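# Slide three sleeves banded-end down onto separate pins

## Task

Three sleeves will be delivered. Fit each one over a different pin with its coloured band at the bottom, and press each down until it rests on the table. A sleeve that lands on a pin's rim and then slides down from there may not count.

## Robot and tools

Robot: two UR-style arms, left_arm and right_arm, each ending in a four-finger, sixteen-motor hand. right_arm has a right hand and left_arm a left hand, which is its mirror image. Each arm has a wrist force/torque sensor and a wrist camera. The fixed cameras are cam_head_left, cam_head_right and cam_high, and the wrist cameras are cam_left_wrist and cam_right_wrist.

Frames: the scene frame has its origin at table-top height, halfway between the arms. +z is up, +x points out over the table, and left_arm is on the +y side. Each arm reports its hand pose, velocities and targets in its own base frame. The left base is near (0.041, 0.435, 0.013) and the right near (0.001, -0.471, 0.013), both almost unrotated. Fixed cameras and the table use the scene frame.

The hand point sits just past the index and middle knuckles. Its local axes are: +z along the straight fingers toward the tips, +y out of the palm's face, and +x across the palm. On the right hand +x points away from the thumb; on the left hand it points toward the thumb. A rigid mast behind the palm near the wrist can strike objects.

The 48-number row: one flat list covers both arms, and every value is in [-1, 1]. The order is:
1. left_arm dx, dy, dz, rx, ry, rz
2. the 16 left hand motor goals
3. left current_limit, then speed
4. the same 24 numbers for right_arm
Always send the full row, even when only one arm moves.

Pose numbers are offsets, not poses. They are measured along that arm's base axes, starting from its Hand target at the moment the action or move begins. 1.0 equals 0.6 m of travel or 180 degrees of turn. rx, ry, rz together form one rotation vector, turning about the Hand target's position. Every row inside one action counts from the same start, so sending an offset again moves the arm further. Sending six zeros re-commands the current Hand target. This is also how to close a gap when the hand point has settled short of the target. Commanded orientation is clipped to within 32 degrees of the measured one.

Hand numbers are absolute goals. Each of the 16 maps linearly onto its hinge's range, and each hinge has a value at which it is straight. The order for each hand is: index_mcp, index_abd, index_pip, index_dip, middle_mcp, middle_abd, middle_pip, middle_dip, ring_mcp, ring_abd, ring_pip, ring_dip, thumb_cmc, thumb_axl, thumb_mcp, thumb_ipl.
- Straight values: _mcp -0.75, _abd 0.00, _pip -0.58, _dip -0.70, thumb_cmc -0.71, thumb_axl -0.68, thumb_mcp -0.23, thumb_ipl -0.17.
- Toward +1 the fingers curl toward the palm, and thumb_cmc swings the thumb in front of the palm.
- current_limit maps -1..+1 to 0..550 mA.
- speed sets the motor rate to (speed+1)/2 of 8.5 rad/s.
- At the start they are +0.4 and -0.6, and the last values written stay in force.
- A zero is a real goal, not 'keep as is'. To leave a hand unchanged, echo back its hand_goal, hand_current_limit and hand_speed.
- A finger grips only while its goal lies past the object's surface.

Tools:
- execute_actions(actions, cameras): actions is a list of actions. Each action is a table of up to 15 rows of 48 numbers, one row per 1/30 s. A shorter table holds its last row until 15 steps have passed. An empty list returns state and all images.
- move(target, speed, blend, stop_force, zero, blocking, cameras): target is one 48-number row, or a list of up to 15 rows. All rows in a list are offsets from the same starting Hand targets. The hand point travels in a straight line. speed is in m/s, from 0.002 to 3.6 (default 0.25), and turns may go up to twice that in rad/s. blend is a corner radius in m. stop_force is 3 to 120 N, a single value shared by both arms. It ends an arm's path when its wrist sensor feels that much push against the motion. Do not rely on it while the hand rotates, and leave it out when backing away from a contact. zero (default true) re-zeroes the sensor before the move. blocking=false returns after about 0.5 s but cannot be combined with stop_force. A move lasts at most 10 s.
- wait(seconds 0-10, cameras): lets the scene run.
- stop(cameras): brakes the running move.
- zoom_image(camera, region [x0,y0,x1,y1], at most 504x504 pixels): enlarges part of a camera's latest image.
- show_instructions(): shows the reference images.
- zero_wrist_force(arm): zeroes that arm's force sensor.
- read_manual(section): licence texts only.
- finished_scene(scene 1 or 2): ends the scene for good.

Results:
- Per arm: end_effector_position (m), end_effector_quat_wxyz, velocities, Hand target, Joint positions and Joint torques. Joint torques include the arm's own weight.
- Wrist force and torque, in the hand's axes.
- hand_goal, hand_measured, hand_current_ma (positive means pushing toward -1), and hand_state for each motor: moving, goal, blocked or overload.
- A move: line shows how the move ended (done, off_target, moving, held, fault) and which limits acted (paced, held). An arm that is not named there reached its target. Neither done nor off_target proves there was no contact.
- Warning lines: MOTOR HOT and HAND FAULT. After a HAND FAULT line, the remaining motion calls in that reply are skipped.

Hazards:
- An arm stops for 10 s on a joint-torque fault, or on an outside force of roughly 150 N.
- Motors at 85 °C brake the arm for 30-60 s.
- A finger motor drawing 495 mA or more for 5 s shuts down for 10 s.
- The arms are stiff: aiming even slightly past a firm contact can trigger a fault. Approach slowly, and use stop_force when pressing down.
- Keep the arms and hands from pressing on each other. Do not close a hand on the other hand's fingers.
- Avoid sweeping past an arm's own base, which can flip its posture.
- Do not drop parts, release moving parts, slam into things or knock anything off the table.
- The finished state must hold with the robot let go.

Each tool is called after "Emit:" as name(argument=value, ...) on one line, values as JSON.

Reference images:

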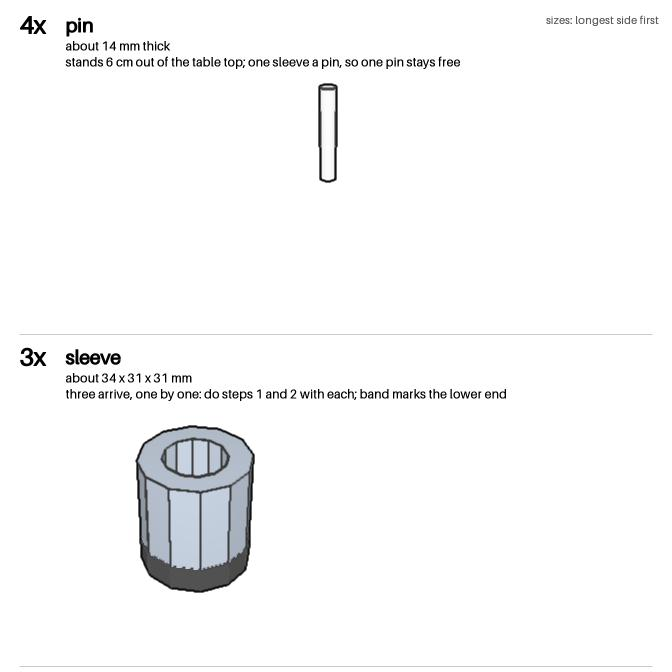

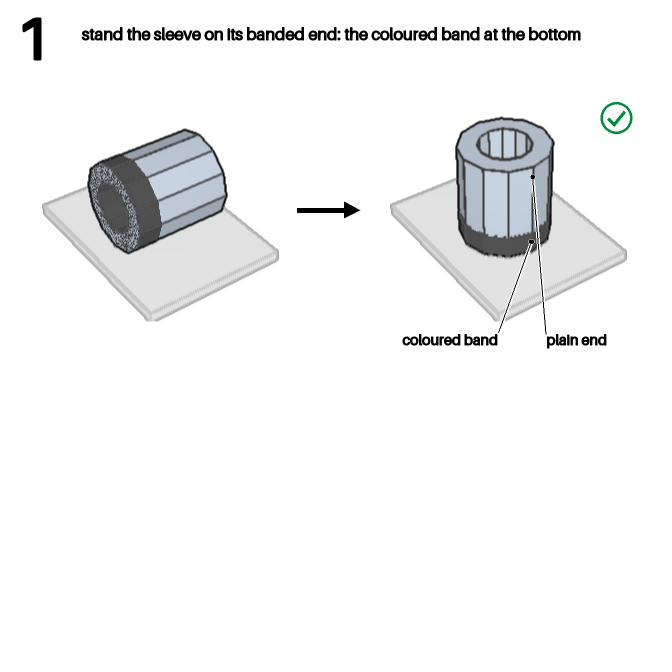

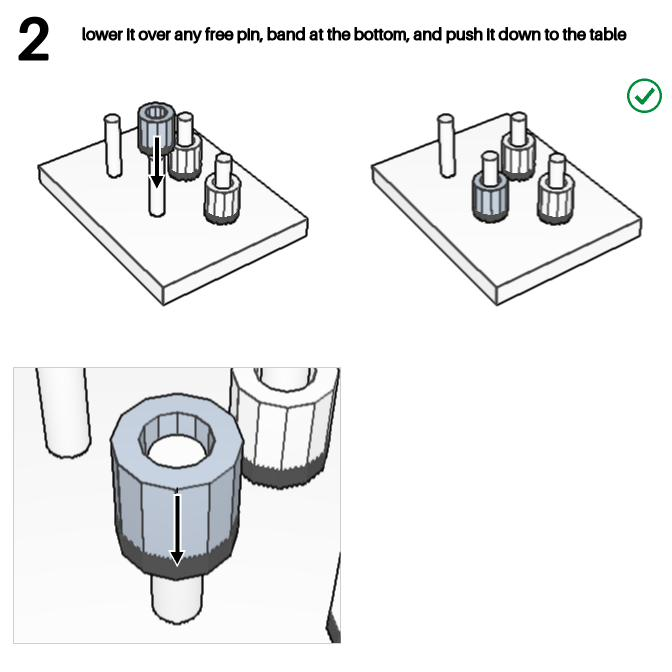

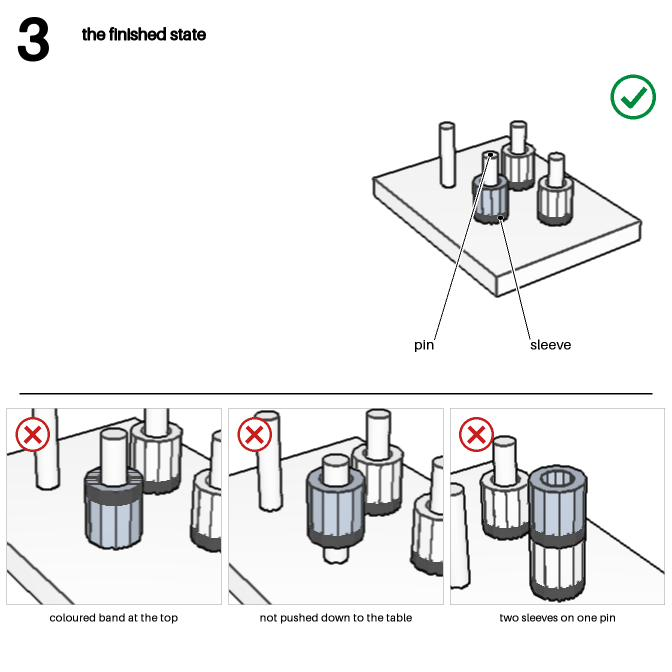

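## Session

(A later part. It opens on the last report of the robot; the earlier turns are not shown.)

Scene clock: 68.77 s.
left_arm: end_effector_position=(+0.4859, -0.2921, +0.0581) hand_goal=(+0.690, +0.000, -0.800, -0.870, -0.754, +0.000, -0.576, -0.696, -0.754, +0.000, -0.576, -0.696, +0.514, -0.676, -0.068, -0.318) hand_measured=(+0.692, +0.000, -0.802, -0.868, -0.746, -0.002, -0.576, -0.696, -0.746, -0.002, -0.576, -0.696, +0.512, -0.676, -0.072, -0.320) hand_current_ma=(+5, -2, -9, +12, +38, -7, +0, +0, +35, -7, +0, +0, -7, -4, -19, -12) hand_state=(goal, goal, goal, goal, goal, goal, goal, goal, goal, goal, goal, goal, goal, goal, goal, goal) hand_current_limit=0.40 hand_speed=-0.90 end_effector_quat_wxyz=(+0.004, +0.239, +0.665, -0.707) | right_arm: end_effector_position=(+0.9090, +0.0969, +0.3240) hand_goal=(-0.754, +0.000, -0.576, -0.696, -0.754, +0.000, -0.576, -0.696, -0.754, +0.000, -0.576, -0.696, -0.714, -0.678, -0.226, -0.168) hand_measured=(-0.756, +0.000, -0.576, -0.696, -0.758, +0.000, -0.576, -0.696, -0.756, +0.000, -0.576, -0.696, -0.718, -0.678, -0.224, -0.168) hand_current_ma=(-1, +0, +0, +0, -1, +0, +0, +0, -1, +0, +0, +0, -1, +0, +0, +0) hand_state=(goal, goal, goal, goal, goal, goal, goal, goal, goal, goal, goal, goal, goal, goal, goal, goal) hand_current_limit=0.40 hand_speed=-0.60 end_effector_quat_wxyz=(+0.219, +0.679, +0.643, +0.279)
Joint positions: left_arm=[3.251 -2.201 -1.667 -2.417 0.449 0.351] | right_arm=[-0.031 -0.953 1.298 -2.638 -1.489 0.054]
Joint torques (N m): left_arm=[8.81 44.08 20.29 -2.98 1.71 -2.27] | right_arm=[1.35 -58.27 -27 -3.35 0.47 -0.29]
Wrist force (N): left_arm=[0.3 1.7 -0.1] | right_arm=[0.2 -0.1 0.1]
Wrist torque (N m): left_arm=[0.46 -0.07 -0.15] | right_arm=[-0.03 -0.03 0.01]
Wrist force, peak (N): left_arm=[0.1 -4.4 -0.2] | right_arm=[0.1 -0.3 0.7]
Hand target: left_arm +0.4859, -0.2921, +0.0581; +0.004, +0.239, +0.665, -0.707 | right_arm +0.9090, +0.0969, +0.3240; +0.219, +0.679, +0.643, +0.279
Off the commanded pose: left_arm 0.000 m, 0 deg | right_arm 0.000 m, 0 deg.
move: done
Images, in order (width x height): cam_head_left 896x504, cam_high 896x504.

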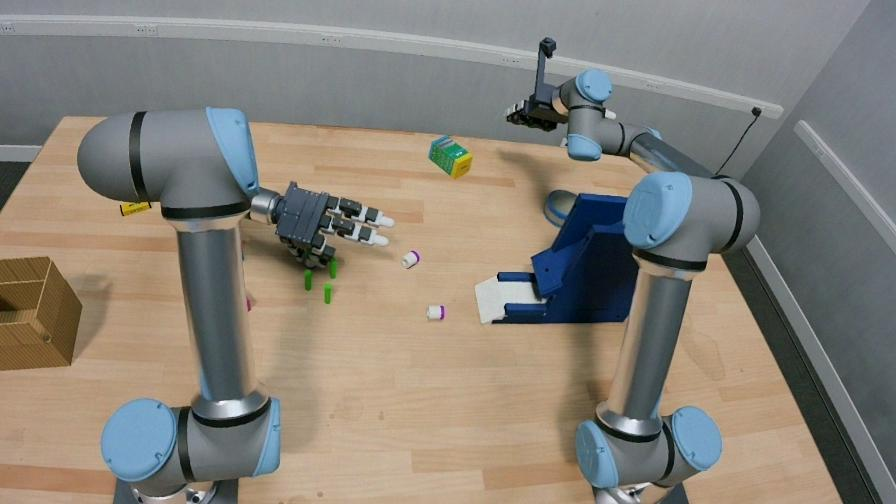

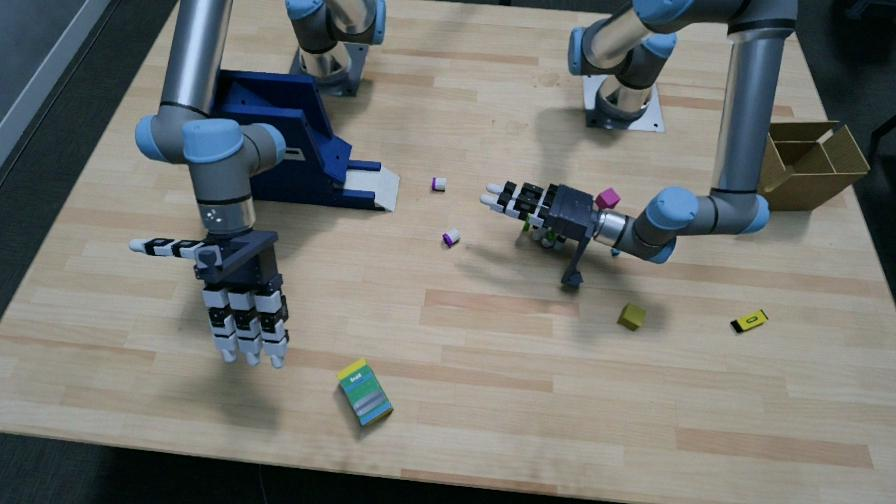

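Emit:
move(target=[[0,0,0.25,0,0,0,0.69,0,-0.80,-0.87,-0.754,0,-0.576,-0.696,-0.754,0,-0.576,-0.696,0.5143,-0.6766,-0.0674,-0.3189,0.4,-0.9,0,0,0,0,0,0,-0.754,0,-0.576,-0.696,-0.754,0,-0.576,-0.696,-0.754,0,-0.576,-0.696,-0.714,-0.678,-0.226,-0.168,0.4,-0.6],[-0.0117,-0.382,0.1282,0.0347,0.0511,-0.1634,0.3425,0,-0.4307,-0.6957,-0.754,0,-0.576,-0.696,-0.754,0,-0.576,-0.696,0.5143,-0.6766,-0.0674,-0.3189,0.4,-0.6,0,0,0,0,0,0,-0.754,0,-0.576,-0.696,-0.754,0,-0.576,-0.696,-0.754,0,-0.576,-0.696,-0.714,-0.678,-0.226,-0.168,0.4,-0.6]], speed=[0.15,0.35], blend=[0.03,0], cameras=["cam_head_left","cam_head_right","cam_high"])

Emit:
zoom_image(camera="cam_head_left", region=[370, 220, 450, 300])

Emit:
zoom_image(camera="cam_head_right", region=[370, 220, 450, 300])

Emit:
zoom_image(camera="cam_high", region=[410, 190, 490, 270])

Emit:
zoom_image(camera="cam_head_left", region=[280, 230, 360, 310])

Scene clock: 79.57 s.
left_arm: end_effector_position=(+0.4789, -0.5213, +0.1350) hand_goal=(+0.342, +0.000, -0.430, -0.696, -0.754, +0.000, -0.576, -0.696, -0.754, +0.000, -0.576, -0.696, +0.514, -0.676, -0.068, -0.318) hand_measured=(+0.348, +0.000, -0.432, -0.698, -0.746, -0.002, -0.576, -0.696, -0.746, -0.002, -0.576, -0.696, +0.512, -0.676, -0.070, -0.320) hand_current_ma=(+32, -2, -10, -12, +40, -7, +0, +0, +36, -7, +0, +0, -7, -4, -14, -11) hand_state=(goal, goal, goal, goal, goal, goal, goal, goal, goal, goal, goal, goal, goal, goal, goal, goal) hand_current_limit=0.40 hand_speed=-0.60 end_effector_quat_wxyz=(-0.241, +0.342, +0.618, -0.665) | right_arm: end_effector_position=(+0.9090, +0.0969, +0.3240) hand_goal=(-0.754, +0.000, -0.576, -0.696, -0.754, +0.000, -0.576, -0.696, -0.754, +0.000, -0.576, -0.696, -0.714, -0.678, -0.226, -0.168) hand_measured=(-0.756, +0.000, -0.576, -0.696, -0.758, +0.000, -0.576, -0.696, -0.756, +0.000, -0.576, -0.696, -0.718, -0.678, -0.224, -0.168) hand_current_ma=(-1, +0, +0, +0, -1, +0, +0, +0, -1, +0, +0, +0, -1, +0, +0, +0) hand_state=(goal, goal, goal, goal, goal, goal, goal, goal, goal, goal, goal, goal, goal, goal, goal, goal) hand_current_limit=0.40 hand_speed=-0.60 end_effector_quat_wxyz=(+0.219, +0.679, +0.643, +0.279)
Joint positions: left_arm=[2.798 -2.582 -0.729 -2.974 0.51 0.159] | right_arm=[-0.031 -0.953 1.298 -2.638 -1.489 0.054]
Joint torques (N m): left_arm=[-7.93 46.43 25.34 -2.96 1.73 2.2] | right_arm=[0.68 -58.7 -27.41 -3.54 0.61 -0.28]
Wrist force (N): left_arm=[0.6 1.6 -0.5] | right_arm=[0.3 -0.2 0.1]
Wrist torque (N m): left_arm=[0.44 -0.09 -0.19] | right_arm=[-0.04 -0.05 0.02]
Wrist force, peak (N): left_arm=[1.0 2.8 -0.3] | right_arm=[0.6 -0.3 0.4]
Hand target: left_arm +0.4789, -0.5213, +0.1350; -0.241, +0.342, +0.618, -0.665 | right_arm +0.9090, +0.0969, +0.3240; +0.219, +0.679, +0.643, +0.279
Off the commanded pose: left_arm 0.000 m, 0 deg | right_arm 0.000 m, 0 deg.
move: done
Images, in order (width x height): cam_head_left 896x504, cam_head_right 896x504, cam_high 896x504.

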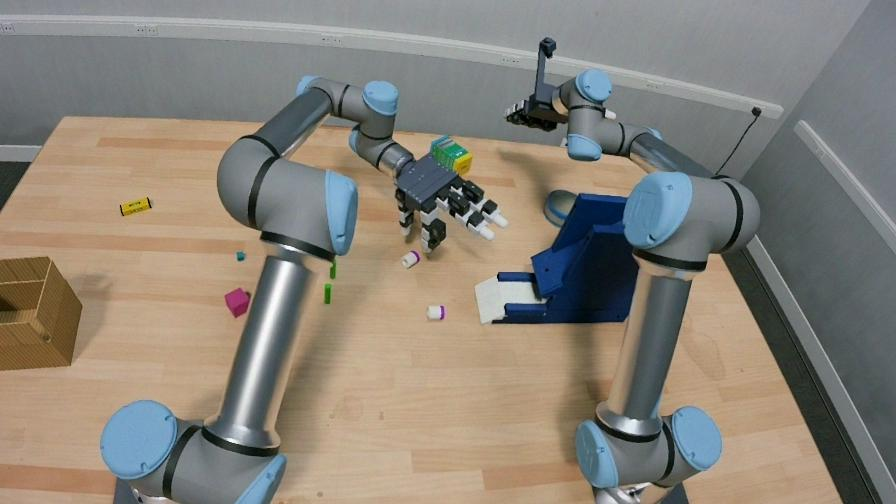

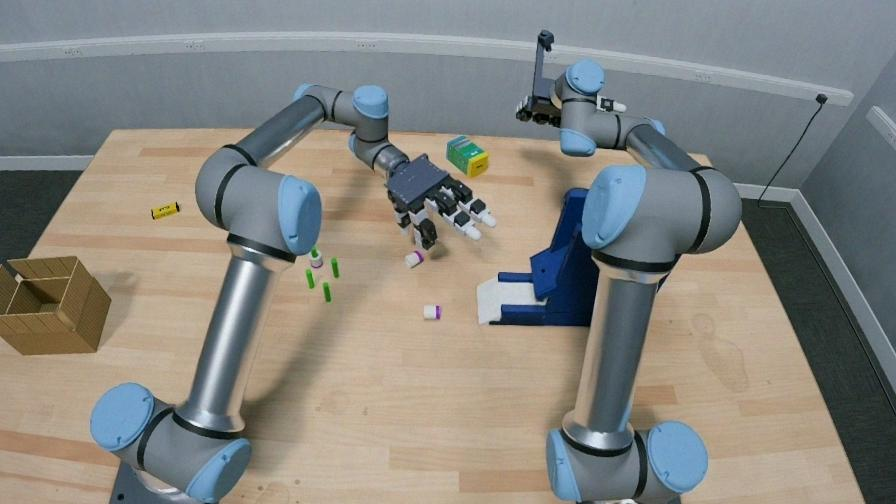

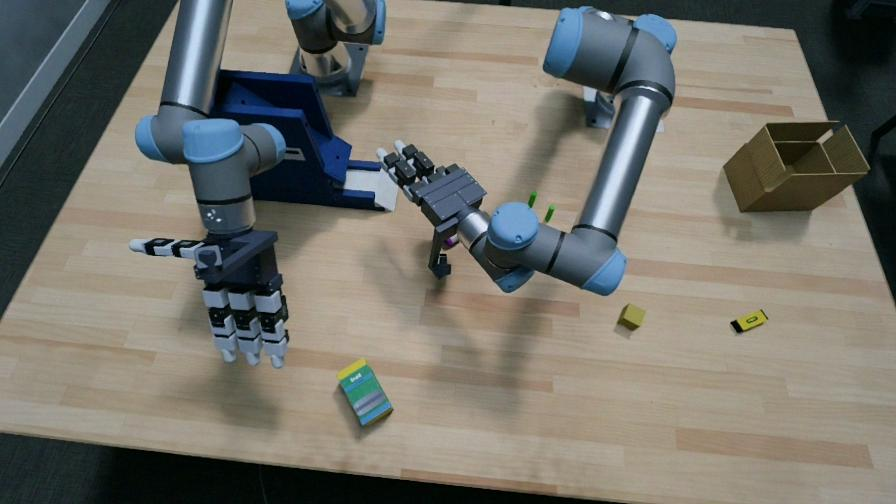

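Scaled by 6.300 from the camera's 896x504 image, which has a finer 1280x720 frame.

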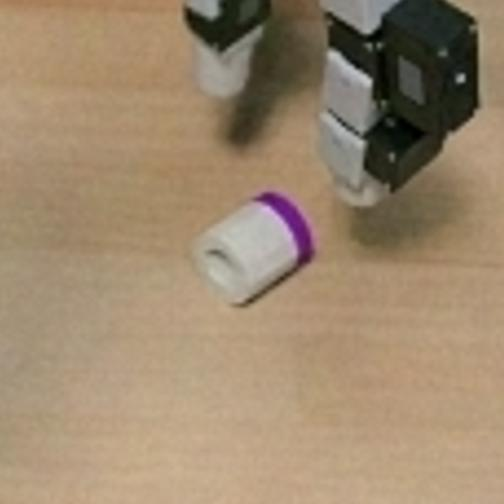

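Scaled by 6.300 from the camera's 896x504 image, which has a finer 1280x720 frame.

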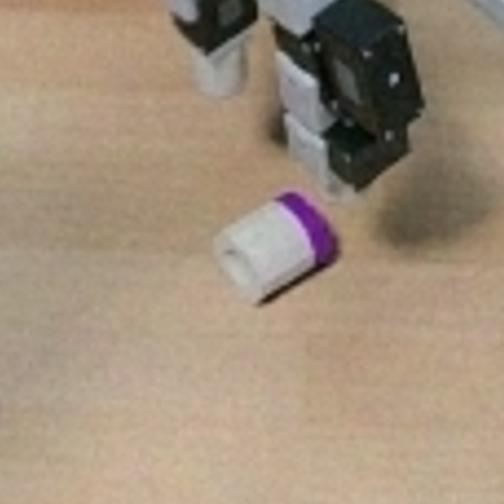

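Scaled by 6.300 from the camera's 896x504 image, which has a finer 1280x720 frame.

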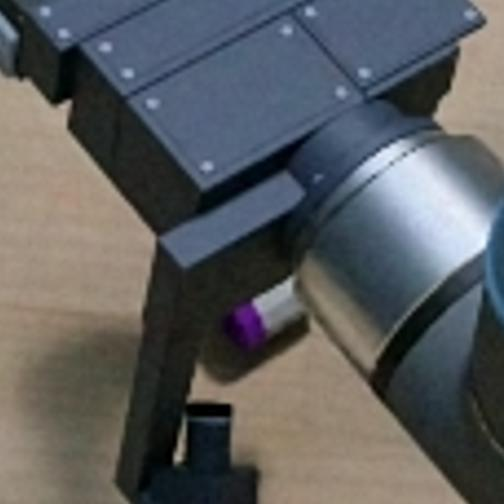

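Scaled by 6.300 from the camera's 896x504 image, which has a finer 1280x720 frame.

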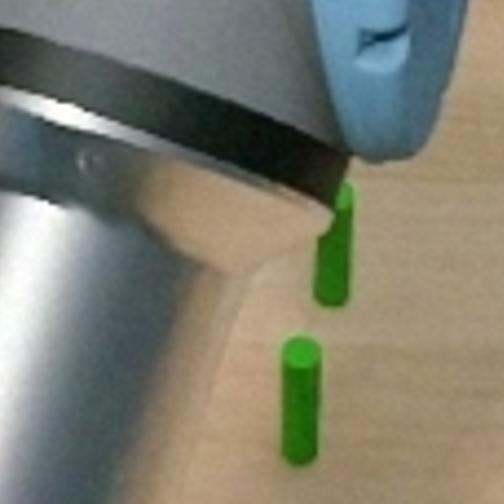

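Emit:
move(target=[0.0025,0,-0.1083,0,0,0,0.3425,0,-0.4307,-0.6957,-0.754,0,-0.576,-0.696,-0.754,0,-0.576,-0.696,0.5143,-0.6766,-0.0674,-0.3189,0.4,-0.6,0,0,0,0,0,0,-0.754,0,-0.576,-0.696,-0.754,0,-0.576,-0.696,-0.754,0,-0.576,-0.696,-0.714,-0.678,-0.226,-0.168,0.4,-0.6], speed=0.12)

Emit:
move(target=[0,0,-0.0208,0,0,0,0.3425,0,-0.4307,-0.6957,-0.754,0,-0.576,-0.696,-0.754,0,-0.576,-0.696,0.5143,-0.6766,-0.0674,-0.3189,0.4,-0.6,0,0,0,0,0,0,-0.754,0,-0.576,-0.696,-0.754,0,-0.576,-0.696,-0.754,0,-0.576,-0.696,-0.714,-0.678,-0.226,-0.168,0.4,-0.6], speed=0.05, stop_force=4)

Emit:
move(target=[0,0,0,0,0,0,0.781,0,-0.781,-0.6957,-0.754,0,-0.576,-0.696,-0.754,0,-0.576,-0.696,0.5143,-0.6766,-0.0674,-0.3189,0.4,-0.85,0,0,0,0,0,0,-0.754,0,-0.576,-0.696,-0.754,0,-0.576,-0.696,-0.754,0,-0.576,-0.696,-0.714,-0.678,-0.226,-0.168,0.4,-0.6], speed=0.1, cameras=["cam_head_left","cam_high"])

Emit:
zoom_image(camera="cam_head_left", region=[370, 220, 450, 300])

Emit:
zoom_image(camera="cam_high", region=[500, 180, 580, 260])

Scene clock: 81.93 s.
left_arm: end_effector_position=(+0.4804, -0.5213, +0.0701) hand_goal=(+0.342, +0.000, -0.430, -0.696, -0.754, +0.000, -0.576, -0.696, -0.754, +0.000, -0.576, -0.696, +0.514, -0.676, -0.068, -0.318) hand_measured=(+0.348, +0.000, -0.432, -0.698, -0.746, -0.002, -0.576, -0.696, -0.746, -0.002, -0.576, -0.696, +0.512, -0.676, -0.070, -0.320) hand_current_ma=(+32, -2, -10, -12, +40, -7, +0, +0, +36, -7, +0, +0, -7, -4, -14, -11) hand_state=(goal, goal, goal, goal, goal, goal, goal, goal, goal, goal, goal, goal, goal, goal, goal, goal) hand_current_limit=0.40 hand_speed=-0.60 end_effector_quat_wxyz=(-0.241, +0.342, +0.618, -0.665) | right_arm: end_effector_position=(+0.9090, +0.0969, +0.3240) hand_goal=(-0.754, +0.000, -0.576, -0.696, -0.754, +0.000, -0.576, -0.696, -0.754, +0.000, -0.576, -0.696, -0.714, -0.678, -0.226, -0.168) hand_measured=(-0.756, +0.000, -0.576, -0.696, -0.758, +0.000, -0.576, -0.696, -0.756, +0.000, -0.576, -0.696, -0.718, -0.678, -0.224, -0.168) hand_current_ma=(-1, +0, +0, +0, -1, +0, +0, +0, -1, +0, +0, +0, -1, +0, +0, +0) hand_state=(goal, goal, goal, goal, goal, goal, goal, goal, goal, goal, goal, goal, goal, goal, goal, goal) hand_current_limit=0.40 hand_speed=-0.60 end_effector_quat_wxyz=(+0.219, +0.679, +0.643, +0.279)
Joint positions: left_arm=[2.798 -2.637 -0.792 -2.856 0.511 0.159] | right_arm=[-0.031 -0.953 1.298 -2.638 -1.489 0.054]
Joint torques (N m): left_arm=[9.66 46.66 9.91 0.85 -2.04 -2.68] | right_arm=[0.75 -58.84 -27.86 -3.41 0.68 -0.34]
Wrist force (N): left_arm=[0.4 1.1 -0.6] | right_arm=[0.3 -0.1 0.3]
Wrist torque (N m): left_arm=[0.39 -0.07 -0.12] | right_arm=[-0.04 -0.04 0.02]
Wrist force, peak (N): left_arm=[0.7 2.4 -0.6] | right_arm=[0.7 -0.2 0.3]
Hand target: left_arm +0.4804, -0.5213, +0.0700; -0.241, +0.342, +0.618, -0.665 | right_arm +0.9090, +0.0969, +0.3240; +0.219, +0.679, +0.643, +0.279
Off the commanded pose: left_arm 0.000 m, 0 deg | right_arm 0.000 m, 0 deg.
move: done

Scene clock: 83.23 s.
left_arm: end_effector_position=(+0.4804, -0.5213, +0.0575) hand_goal=(+0.342, +0.000, -0.430, -0.696, -0.754, +0.000, -0.576, -0.696, -0.754, +0.000, -0.576, -0.696, +0.514, -0.676, -0.068, -0.318) hand_measured=(+0.348, +0.000, -0.432, -0.698, -0.746, -0.002, -0.576, -0.696, -0.746, -0.002, -0.576, -0.696, +0.512, -0.676, -0.070, -0.320) hand_current_ma=(+32, -2, -10, -12, +40, -7, +0, +0, +36, -7, +0, +0, -7, -4, -14, -11) hand_state=(goal, goal, goal, goal, goal, goal, goal, goal, goal, goal, goal, goal, goal, goal, goal, goal) hand_current_limit=0.40 hand_speed=-0.60 end_effector_quat_wxyz=(-0.241, +0.342, +0.618, -0.665) | right_arm: end_effector_position=(+0.9090, +0.0969, +0.3240) hand_goal=(-0.754, +0.000, -0.576, -0.696, -0.754, +0.000, -0.576, -0.696, -0.754, +0.000, -0.576, -0.696, -0.714, -0.678, -0.226, -0.168) hand_measured=(-0.756, +0.000, -0.576, -0.696, -0.758, +0.000, -0.576, -0.696, -0.756, +0.000, -0.576, -0.696, -0.718, -0.678, -0.224, -0.168) hand_current_ma=(-1, +0, +0, +0, -1, +0, +0, +0, -1, +0, +0, +0, -1, +0, +0, +0) hand_state=(goal, goal, goal, goal, goal, goal, goal, goal, goal, goal, goal, goal, goal, goal, goal, goal) hand_current_limit=0.40 hand_speed=-0.60 end_effector_quat_wxyz=(+0.219, +0.679, +0.643, +0.279)
Joint positions: left_arm=[2.798 -2.649 -0.801 -2.835 0.511 0.159] | right_arm=[-0.031 -0.953 1.298 -2.638 -1.489 0.054]
Joint torques (N m): left_arm=[8.25 46.79 9.52 1 -1.89 -0.86] | right_arm=[0.97 -59.58 -27.12 -3.39 0.73 -0.34]
Wrist force (N): left_arm=[0.2 1.3 -0.9] | right_arm=[0.3 -0.2 0.3]
Wrist torque (N m): left_arm=[0.44 -0.05 -0.14] | right_arm=[-0.06 -0.05 0.02]
Wrist force, peak (N): left_arm=[0.8 1.9 -0.7] | right_arm=[0.3 -0.4 0.4]
Hand target: left_arm +0.4804, -0.5213, +0.0575; -0.241, +0.342, +0.618, -0.665 | right_arm +0.9090, +0.0969, +0.3240; +0.219, +0.679, +0.643, +0.279
Off the commanded pose: left_arm 0.000 m, 0 deg | right_arm 0.000 m, 0 deg.
move: done

Scene clock: 84.33 s.
left_arm: end_effector_position=(+0.4804, -0.5213, +0.0575) hand_goal=(+0.780, +0.000, -0.782, -0.696, -0.754, +0.000, -0.576, -0.696, -0.754, +0.000, -0.576, -0.696, +0.514, -0.676, -0.068, -0.318) hand_measured=(+0.696, +0.000, -0.802, -0.706, -0.746, -0.002, -0.576, -0.696, -0.746, -0.002, -0.576, -0.696, +0.512, -0.676, -0.084, -0.324) hand_current_ma=(-385, -2, -88, -43, +40, -7, +0, +0, +36, -7, +0, +0, -7, -4, -89, -37) hand_state=(blocked, goal, goal, goal, goal, goal, goal, goal, goal, goal, goal, goal, goal, goal, goal, goal) hand_current_limit=0.40 hand_speed=-0.85 end_effector_quat_wxyz=(-0.241, +0.342, +0.618, -0.665) | right_arm: end_effector_position=(+0.9090, +0.0969, +0.3240) hand_goal=(-0.754, +0.000, -0.576, -0.696, -0.754, +0.000, -0.576, -0.696, -0.754, +0.000, -0.576, -0.696, -0.714, -0.678, -0.226, -0.168) hand_measured=(-0.756, +0.000, -0.576, -0.696, -0.758, +0.000, -0.576, -0.696, -0.756, +0.000, -0.576, -0.696, -0.718, -0.678, -0.224, -0.168) hand_current_ma=(-1, +0, +0, +0, -1, +0, +0, +0, -1, +0, +0, +0, -1, +0, +0, +0) hand_state=(goal, goal, goal, goal, goal, goal, goal, goal, goal, goal, goal, goal, goal, goal, goal, goal) hand_current_limit=0.40 hand_speed=-0.60 end_effector_quat_wxyz=(+0.219, +0.679, +0.643, +0.279)
Joint positions: left_arm=[2.798 -2.649 -0.801 -2.835 0.511 0.159] | right_arm=[-0.031 -0.953 1.298 -2.638 -1.489 0.054]
Joint torques (N m): left_arm=[8.33 47.37 10.55 0.96 -2.09 -1.98] | right_arm=[0.21 -59.56 -27.34 -3.35 0.64 -0.39]
Wrist force (N): left_arm=[0.2 0.4 -0.3] | right_arm=[0.5 -0.1 0.0]
Wrist torque (N m): left_arm=[0.41 -0.07 -0.14] | right_arm=[-0.01 -0.06 0.04]
Wrist force, peak (N): left_arm=[0.7 1.7 -0.8] | right_arm=[0.4 -0.4 0.2]
Hand target: left_arm +0.4804, -0.5213, +0.0575; -0.241, +0.342, +0.618, -0.665 | right_arm +0.9090, +0.0969, +0.3240; +0.219, +0.679, +0.643, +0.279
Off the commanded pose: left_arm 0.000 m, 0 deg | right_arm 0.000 m, 0 deg.
move: done
Images, in order (width x height): cam_head_left 896x504, cam_high 896x504.

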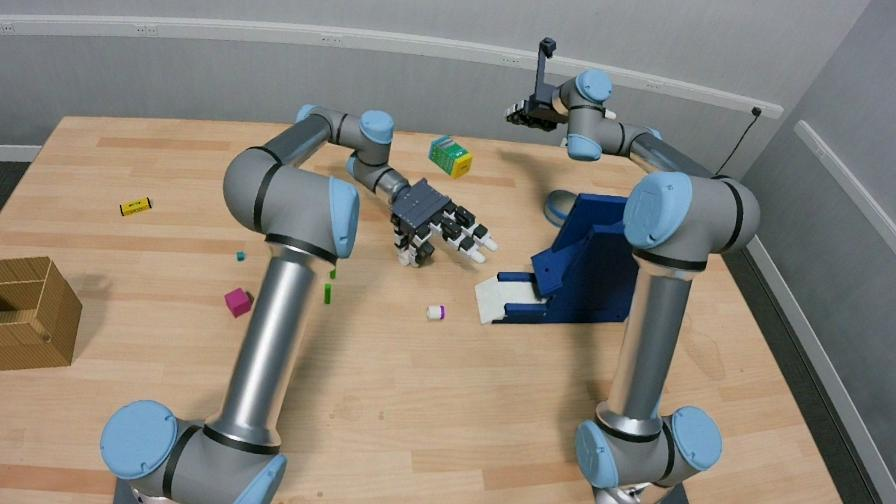

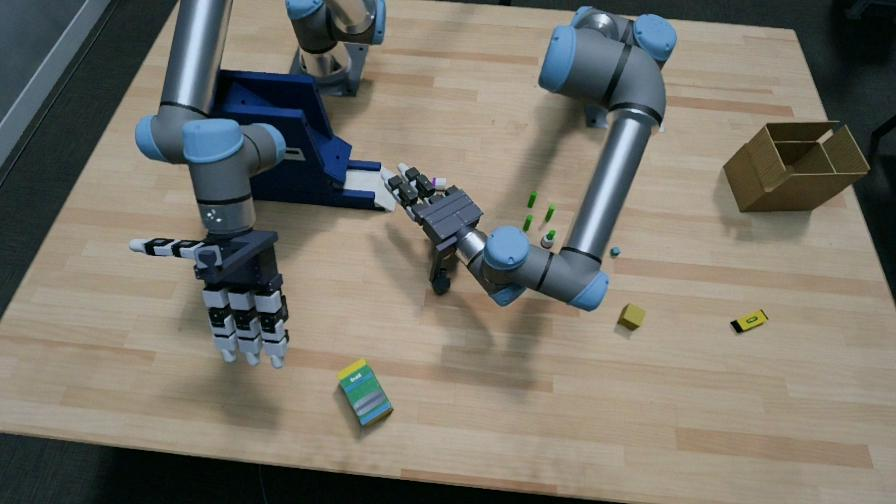

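Scaled by 6.300 from the camera's 896x504 image, which has a finer 1280x720 frame.

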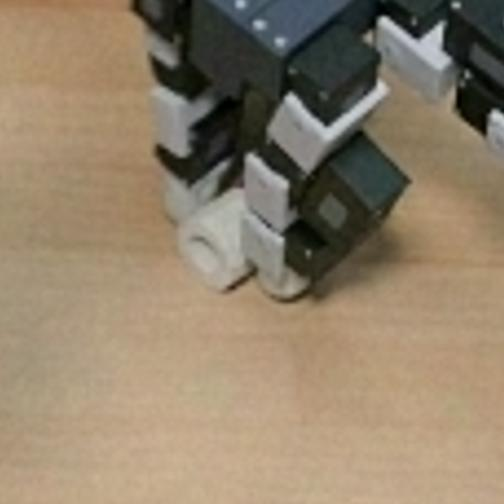

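Scaled by 6.300 from the camera's 896x504 image, which has a finer 1280x720 frame.

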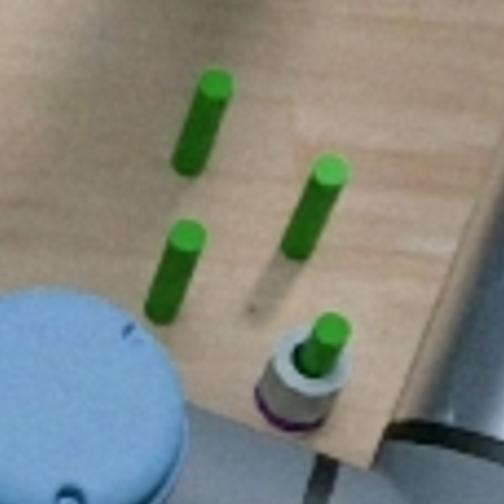

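Emit:
move(target=[[0,0,0.13,0,0,0,0.781,0,-0.781,-0.6957,-0.754,0,-0.576,-0.696,-0.754,0,-0.576,-0.696,0.5143,-0.6766,-0.0674,-0.3189,0.4,-0.85,0,0,0,0,0,0,-0.754,0,-0.576,-0.696,-0.754,0,-0.576,-0.696,-0.754,0,-0.576,-0.696,-0.714,-0.678,-0.226,-0.168,0.4,-0.6],[-0.3153,0.1148,0.045,0,0,0.0939,0.781,0,-0.781,-0.6957,-0.754,0,-0.576,-0.696,-0.754,0,-0.576,-0.696,0.5143,-0.6766,-0.0674,-0.3189,0.4,-0.85,0,0,0,0,0,0,-0.754,0,-0.576,-0.696,-0.754,0,-0.576,-0.696,-0.754,0,-0.576,-0.696,-0.714,-0.678,-0.226,-0.168,0.4,-0.6]], speed=[0.2,0.3], blend=[0.04,0], cameras=["cam_head_left","cam_high"])

Emit:
zoom_image(camera="cam_high", region=[420, 120, 520, 220])

Emit:
zoom_image(camera="cam_head_left", region=[330, 260, 430, 360])

Scene clock: 87.60 s.
left_arm: end_effector_position=(+0.2913, -0.4524, +0.0845) hand_goal=(+0.780, +0.000, -0.782, -0.696, -0.754, +0.000, -0.576, -0.696, -0.754, +0.000, -0.576, -0.696, +0.514, -0.676, -0.068, -0.318) hand_measured=(+0.702, +0.000, -0.802, -0.706, -0.746, -0.002, -0.576, -0.696, -0.746, -0.002, -0.576, -0.696, +0.512, -0.676, -0.088, -0.326) hand_current_ma=(-385, -2, -88, -45, +42, -7, +0, +0, +38, -7, +1, +0, -7, -4, -114, -50) hand_state=(blocked, goal, goal, goal, goal, goal, goal, goal, goal, goal, goal, goal, goal, goal, goal, goal) hand_current_limit=0.40 hand_speed=-0.85 end_effector_quat_wxyz=(-0.141, +0.248, +0.662, -0.693) | right_arm: end_effector_position=(+0.9090, +0.0969, +0.3240) hand_goal=(-0.754, +0.000, -0.576, -0.696, -0.754, +0.000, -0.576, -0.696, -0.754, +0.000, -0.576, -0.696, -0.714, -0.678, -0.226, -0.168) hand_measured=(-0.756, +0.000, -0.576, -0.696, -0.758, +0.000, -0.576, -0.696, -0.756, +0.000, -0.576, -0.696, -0.718, -0.678, -0.224, -0.168) hand_current_ma=(-1, +0, +0, +0, -1, +0, +0, +0, -1, +0, +0, +0, -1, +0, +0, +0) hand_state=(goal, goal, goal, goal, goal, goal, goal, goal, goal, goal, goal, goal, goal, goal, goal, goal) hand_current_limit=0.40 hand_speed=-0.60 end_effector_quat_wxyz=(+0.219, +0.679, +0.643, +0.279)
Joint positions: left_arm=[2.856 -2.042 -1.857 -2.387 0.273 0.16] | right_arm=[-0.031 -0.953 1.298 -2.638 -1.489 0.054]
Joint torques (N m): left_arm=[-9.88 38.94 6.37 1.42 -1.99 -2.54] | right_arm=[0.62 -59.62 -27.61 -3.54 0.67 -0.36]
Wrist force (N): left_arm=[0.4 1.6 -0.3] | right_arm=[0.3 -0.2 0.1]
Wrist torque (N m): left_arm=[0.44 -0.04 -0.12] | right_arm=[-0.04 -0.05 0.02]
Wrist force, peak (N): left_arm=[1.0 3.5 -0.7] | right_arm=[0.4 -0.4 0.5]
Hand target: left_arm +0.2912, -0.4524, +0.0845; -0.141, +0.248, +0.662, -0.693 | right_arm +0.9090, +0.0969, +0.3240; +0.219, +0.679, +0.643, +0.279
Off the commanded pose: left_arm 0.000 m, 0 deg | right_arm 0.000 m, 0 deg.
move: done; blend cut to 0.039 m at target 1
Images, in order (width x height): cam_head_left 896x504, cam_high 896x504.

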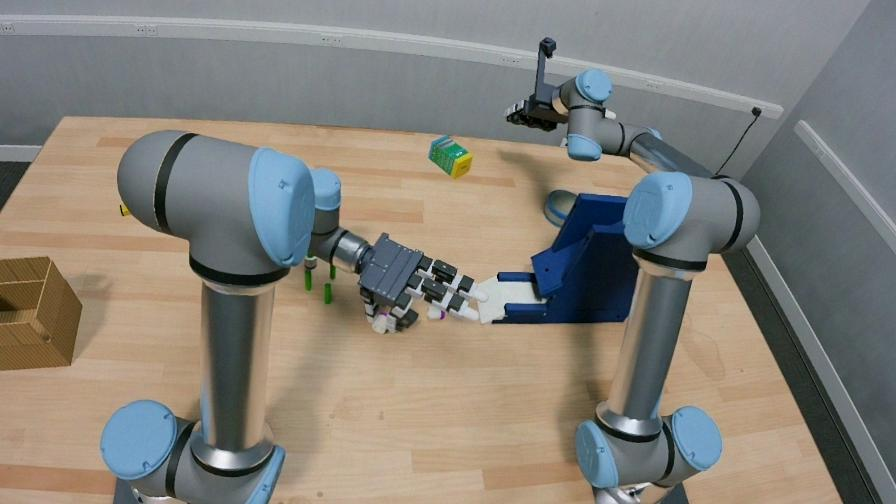

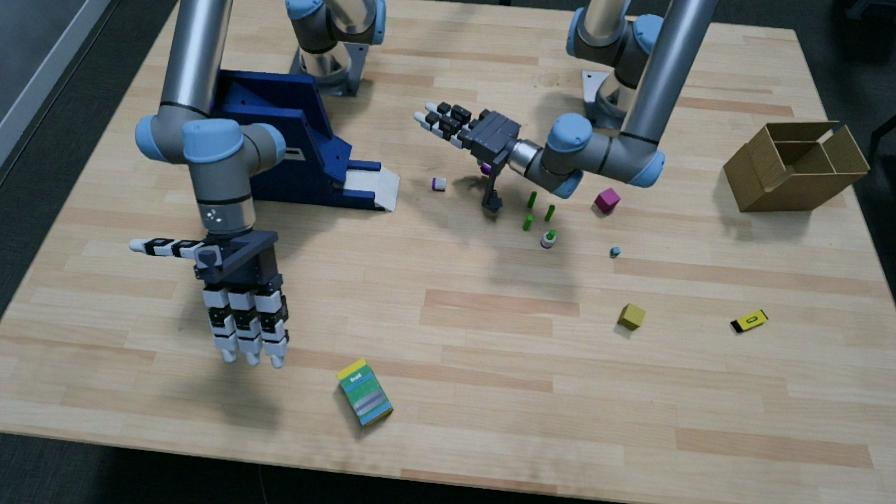

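Scaled by 5.040 from the camera's 896x504 image, which has a finer 1280x720 frame.

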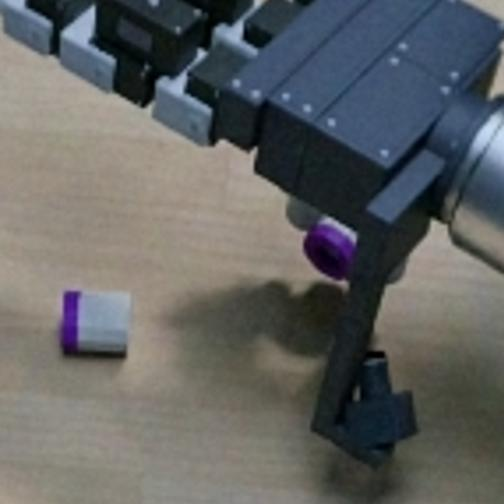

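Scaled by 5.040 from the camera's 896x504 image, which has a finer 1280x720 frame.

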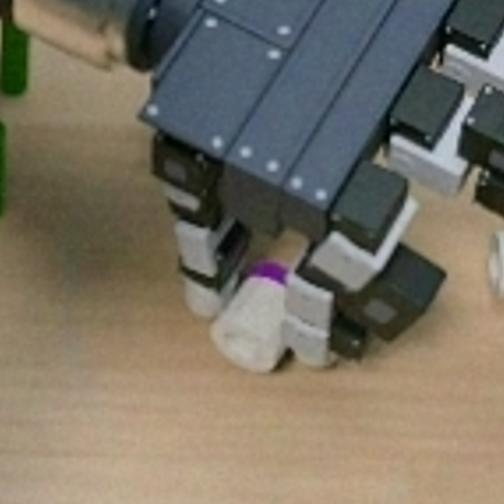

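Emit:
move(target=[0,0,-0.0483,0,0,0,0.781,0,-0.781,-0.6957,-0.754,0,-0.576,-0.696,-0.754,0,-0.576,-0.696,0.5143,-0.6766,-0.0674,-0.3189,0.4,-0.85,0,0,0,0,0,0,-0.754,0,-0.576,-0.696,-0.754,0,-0.576,-0.696,-0.754,0,-0.576,-0.696,-0.714,-0.678,-0.226,-0.168,0.4,-0.6], speed=0.03, stop_force=3, cameras=["cam_head_left"])

Emit:
zoom_image(camera="cam_head_left", region=[330, 260, 430, 360])

Scene clock: 90.80 s.
left_arm: end_effector_position=(+0.2912, -0.4524, +0.0556) hand_goal=(+0.780, +0.000, -0.782, -0.696, -0.754, +0.000, -0.576, -0.696, -0.754, +0.000, -0.576, -0.696, +0.514, -0.676, -0.068, -0.318) hand_measured=(+0.702, +0.000, -0.802, -0.706, -0.746, -0.002, -0.576, -0.696, -0.746, -0.002, -0.576, -0.696, +0.512, -0.676, -0.088, -0.326) hand_current_ma=(-385, -2, -92, -45, +42, -7, +0, +0, +38, -7, +1, +0, -7, -4, -114, -50) hand_state=(blocked, goal, blocked, goal, goal, goal, goal, goal, goal, goal, goal, goal, goal, goal, goal, goal) hand_current_limit=0.40 hand_speed=-0.85 end_effector_quat_wxyz=(-0.141, +0.248, +0.662, -0.693) | right_arm: end_effector_position=(+0.9090, +0.0969, +0.3240) hand_goal=(-0.754, +0.000, -0.576, -0.696, -0.754, +0.000, -0.576, -0.696, -0.754, +0.000, -0.576, -0.696, -0.714, -0.678, -0.226, -0.168) hand_measured=(-0.756, +0.000, -0.576, -0.696, -0.758, +0.000, -0.576, -0.696, -0.756, +0.000, -0.576, -0.696, -0.718, -0.678, -0.224, -0.168) hand_current_ma=(-1, +0, +0, +0, -1, +0, +0, +0, -1, +0, +0, +0, -1, +0, +0, +0) hand_state=(goal, goal, goal, goal, goal, goal, goal, goal, goal, goal, goal, goal, goal, goal, goal, goal) hand_current_limit=0.40 hand_speed=-0.60 end_effector_quat_wxyz=(+0.219, +0.679, +0.643, +0.279)
Joint positions: left_arm=[2.856 -2.093 -1.874 -2.318 0.273 0.16] | right_arm=[-0.031 -0.953 1.298 -2.638 -1.489 0.054]
Joint torques (N m): left_arm=[-6.89 25.74 5.34 1.56 -1.86 -2.72] | right_arm=[0.89 -59.67 -27.62 -3.53 0.71 -0.33]
Wrist force (N): left_arm=[0.4 0.4 -0.1] | right_arm=[0.4 -0.2 0.4]
Wrist torque (N m): left_arm=[0.43 -0.07 -0.12] | right_arm=[-0.06 -0.06 0.03]
Wrist force, peak (N): left_arm=[0.6 2.1 -0.5] | right_arm=[0.3 0.0 0.7]
Hand target: left_arm +0.2912, -0.4524, +0.0556; -0.141, +0.248, +0.662, -0.693 | right_arm +0.9090, +0.0969, +0.3240; +0.219, +0.679, +0.643, +0.279
Off the commanded pose: left_arm 0.000 m, 0 deg | right_arm 0.000 m, 0 deg.
move: done
Images, in order (width x height): cam_head_left 896x504.

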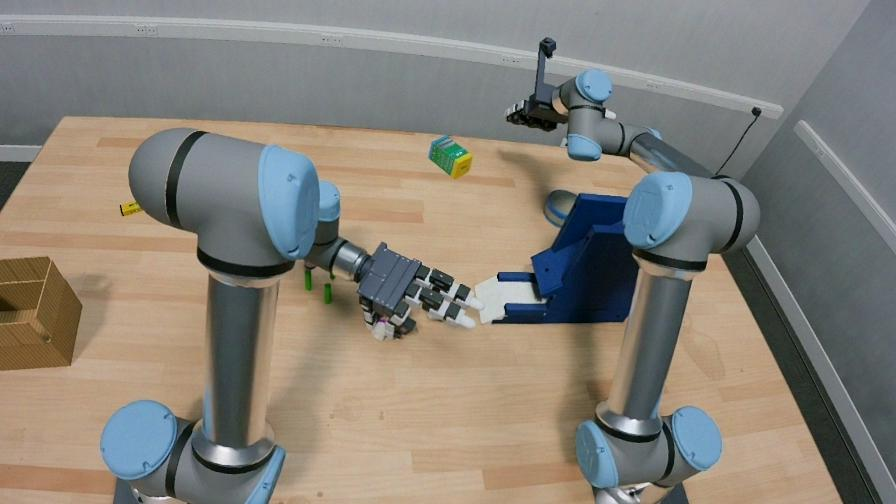

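Scaled by 5.040 from the camera's 896x504 image, which has a finer 1280x720 frame.

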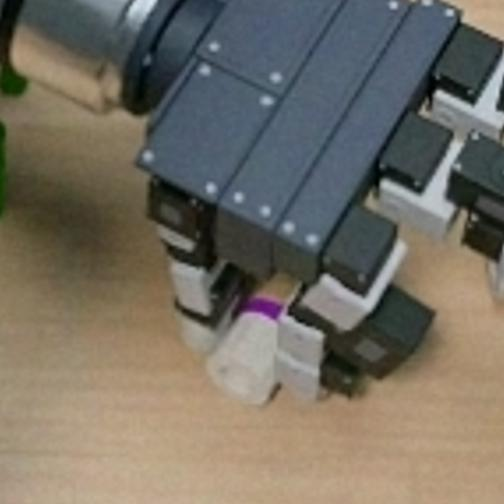

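Emit:
execute_actions(actions=[], cameras=["all"])

Scene clock: 92.83 s.
left_arm: end_effector_position=(+0.2912, -0.4524, +0.0556) hand_goal=(+0.780, +0.000, -0.782, -0.696, -0.754, +0.000, -0.576, -0.696, -0.754, +0.000, -0.576, -0.696, +0.514, -0.676, -0.068, -0.318) hand_measured=(+0.702, +0.000, -0.802, -0.706, -0.746, -0.002, -0.576, -0.696, -0.746, -0.002, -0.576, -0.696, +0.512, -0.676, -0.088, -0.326) hand_current_ma=(-385, -2, -92, -45, +42, -7, +0, +0, +38, -7, +1, +0, -7, -4, -114, -50) hand_state=(blocked, goal, blocked, goal, goal, goal, goal, goal, goal, goal, goal, goal, goal, goal, goal, goal) hand_current_limit=0.40 hand_speed=-0.85 end_effector_quat_wxyz=(-0.141, +0.248, +0.662, -0.693) | right_arm: end_effector_position=(+0.9090, +0.0969, +0.3240) hand_goal=(-0.754, +0.000, -0.576, -0.696, -0.754, +0.000, -0.576, -0.696, -0.754, +0.000, -0.576, -0.696, -0.714, -0.678, -0.226, -0.168) hand_measured=(-0.756, +0.000, -0.576, -0.696, -0.758, +0.000, -0.576, -0.696, -0.756, +0.000, -0.576, -0.696, -0.718, -0.678, -0.224, -0.168) hand_current_ma=(-1, +0, +0, +0, -1, +0, +0, +0, -1, +0, +0, +0, -1, +0, +0, +0) hand_state=(goal, goal, goal, goal, goal, goal, goal, goal, goal, goal, goal, goal, goal, goal, goal, goal) hand_current_limit=0.40 hand_speed=-0.60 end_effector_quat_wxyz=(+0.219, +0.679, +0.643, +0.279)
Joint positions: left_arm=[2.856 -2.093 -1.874 -2.318 0.273 0.16] | right_arm=[-0.031 -0.953 1.298 -2.638 -1.489 0.054]
Joint velocities: within noise
Joint torques (N m): left_arm=[-8.76 26.03 5.73 1.56 -1.97 -2.6] | right_arm=[0.57 -60.19 -28.46 -3.55 0.74 -0.4]
Motor temperatures (°C): left_arm=[23 26 27 29 30 34] | right_arm=[25 26 22 32 29 27]
Wrist force (N): left_arm=[0.3 -0.1 -0.2] | right_arm=[0.2 0.0 0.3]
Wrist torque (N m): left_arm=[0.38 -0.06 -0.12] | right_arm=[-0.03 -0.04 0.01]
Wrist force, peak (N): left_arm=[0.6 0.6 -0.1] | right_arm=[0.6 0.1 0.2]
Hand target: left_arm +0.2912, -0.4524, +0.0556; -0.141, +0.248, +0.662, -0.693 | right_arm +0.9090, +0.0969, +0.3240; +0.219, +0.679, +0.643, +0.279
Off the commanded pose: left_arm 0.000 m, 0 deg | right_arm 0.000 m, 0 deg.
camera_calibration:
cam_left_wrist: T_world_to_cam=[[0.57819, -0.389607, 0.71687, -0.416569], [0.0239635, 0.886353, 0.46239, 0.308537], [-0.81555, -0.250171, 0.521817, 0.212085], [0, 0, 0, 1]] pos_world=[0.406429, -0.382714, 0.0452915]
cam_right_wrist: T_world_to_cam=[[0.464865, -0.819193, 0.335891, -0.416893], [-0.885283, -0.435742, 0.162492, 0.75178], [0.01325, -0.372895, -0.927779, 0.447187], [0, 0, 0, 1]] pos_world=[0.853411, 0.15282, 0.432764]

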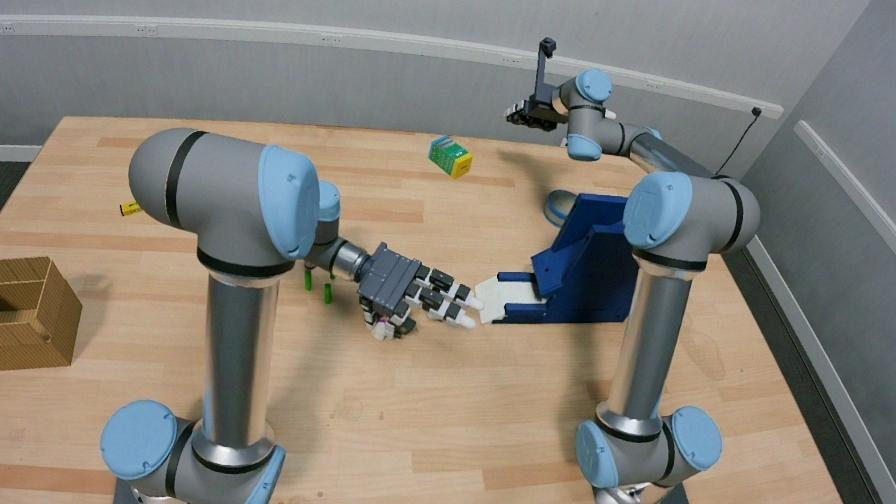

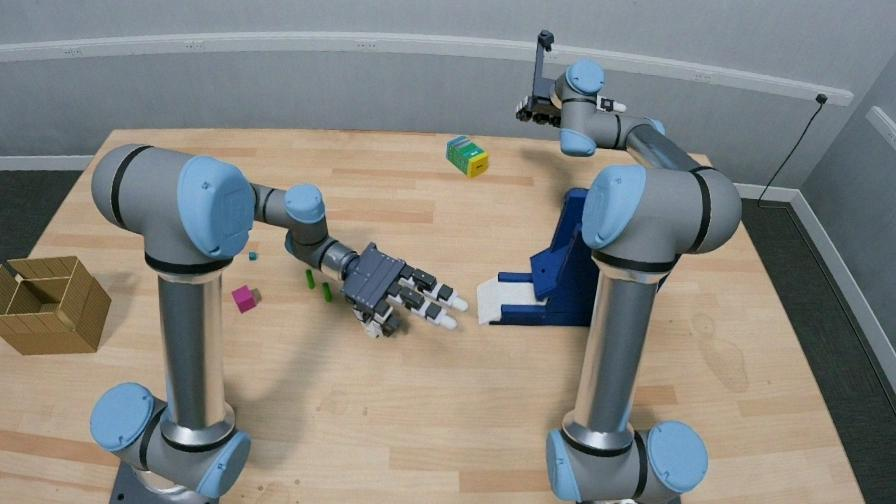

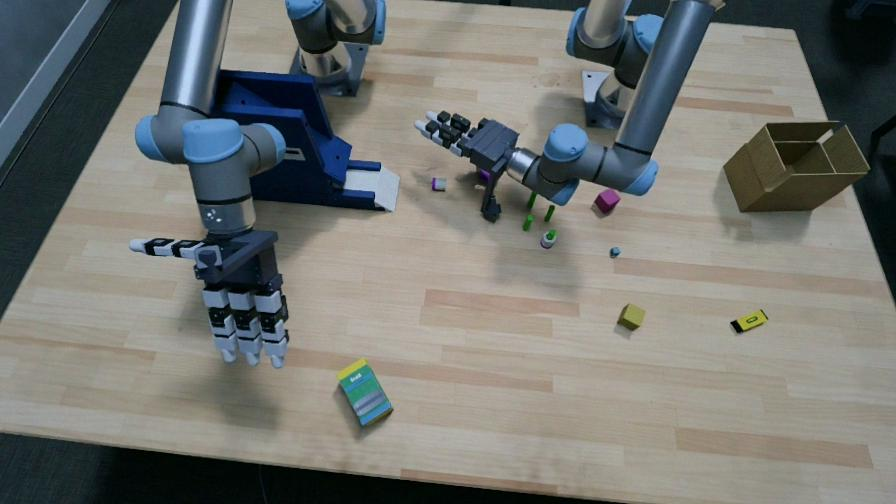

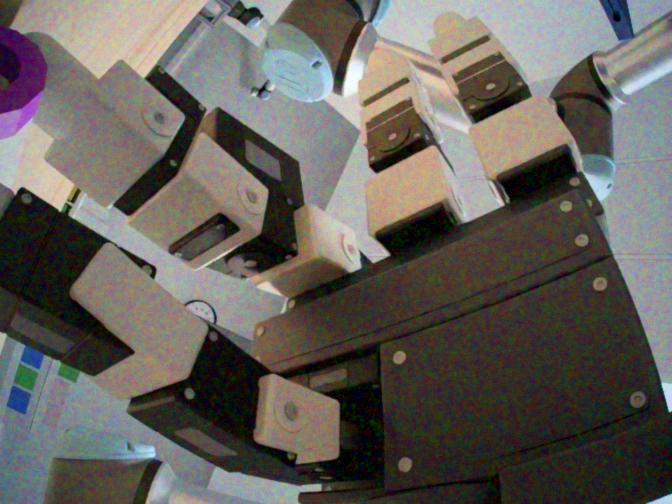

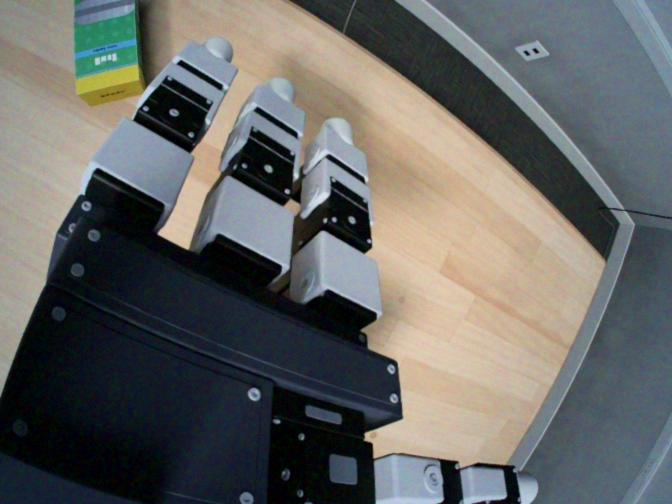

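Emit:
move(target=[0,0,-0.0025,0,0,0, 0.781,0,-0.781,-0.6957,-0.754,0,-0.576,-0.696,-0.754,0,-0.576,-0.696,0.5143,-0.6766,-0.0674,-0.3189,0.4,-0.85, 0,0,0,0,0,0,-0.754,0,-0.576,-0.696,-0.754,0,-0.576,-0.696,-0.754,0,-0.576,-0.696,-0.714,-0.678,-0.226,-0.168,0.4,-0.6], speed=0.006, stop_force=3)

Scene clock: 94.40 s.
left_arm: end_effector_position=(+0.2912, -0.4524, +0.0545) hand_goal=(+0.780, +0.000, -0.782, -0.696, -0.754, +0.000, -0.576, -0.696, -0.754, +0.000, -0.576, -0.696, +0.514, -0.676, -0.068, -0.318) hand_measured=(+0.702, +0.000, -0.802, -0.706, -0.746, -0.002, -0.576, -0.696, -0.746, -0.002, -0.576, -0.696, +0.512, -0.676, -0.088, -0.326) hand_current_ma=(-385, -2, -92, -45, +42, -7, +0, +0, +38, -7, +1, +0, -7, -4, -114, -50) hand_state=(blocked, goal, blocked, goal, goal, goal, goal, goal, goal, goal, goal, goal, goal, goal, goal, goal) hand_current_limit=0.40 hand_speed=-0.85 end_effector_quat_wxyz=(-0.141, +0.248, +0.662, -0.693) | right_arm: end_effector_position=(+0.9090, +0.0969, +0.3240) hand_goal=(-0.754, +0.000, -0.576, -0.696, -0.754, +0.000, -0.576, -0.696, -0.754, +0.000, -0.576, -0.696, -0.714, -0.678, -0.226, -0.168) hand_measured=(-0.756, +0.000, -0.576, -0.696, -0.758, +0.000, -0.576, -0.696, -0.756, +0.000, -0.576, -0.696, -0.718, -0.678, -0.224, -0.168) hand_current_ma=(-1, +0, +0, +0, -1, +0, +0, +0, -1, +0, +0, +0, -1, +0, +0, +0) hand_state=(goal, goal, goal, goal, goal, goal, goal, goal, goal, goal, goal, goal, goal, goal, goal, goal) hand_current_limit=0.40 hand_speed=-0.60 end_effector_quat_wxyz=(+0.219, +0.679, +0.643, +0.279)
Joint positions: left_arm=[2.856 -2.095 -1.875 -2.316 0.273 0.16] | right_arm=[-0.031 -0.953 1.298 -2.638 -1.489 0.054]
Joint torques (N m): left_arm=[-8.39 37.71 17.15 -2.29 -1.94 -1.77] | right_arm=[1.05 -60.6 -28.55 -3.59 0.72 -0.35]
Wrist force (N): left_arm=[0.1 -2.0 -0.3] | right_arm=[0.1 -0.4 -0.1]
Wrist torque (N m): left_arm=[0.20 -0.03 -0.20] | right_arm=[-0.03 -0.02 0.00]
Wrist force, peak (N): left_arm=[-0.2 -4.4 -0.3] | right_arm=[0.5 -0.4 0.3]
Hand target: left_arm +0.2912, -0.4524, +0.0545; -0.141, +0.248, +0.662, -0.693 | right_arm +0.9090, +0.0969, +0.3240; +0.219, +0.679, +0.643, +0.279
Off the commanded pose: left_arm 0.000 m, 0 deg | right_arm 0.000 m, 0 deg.
move: contact (left_arm)


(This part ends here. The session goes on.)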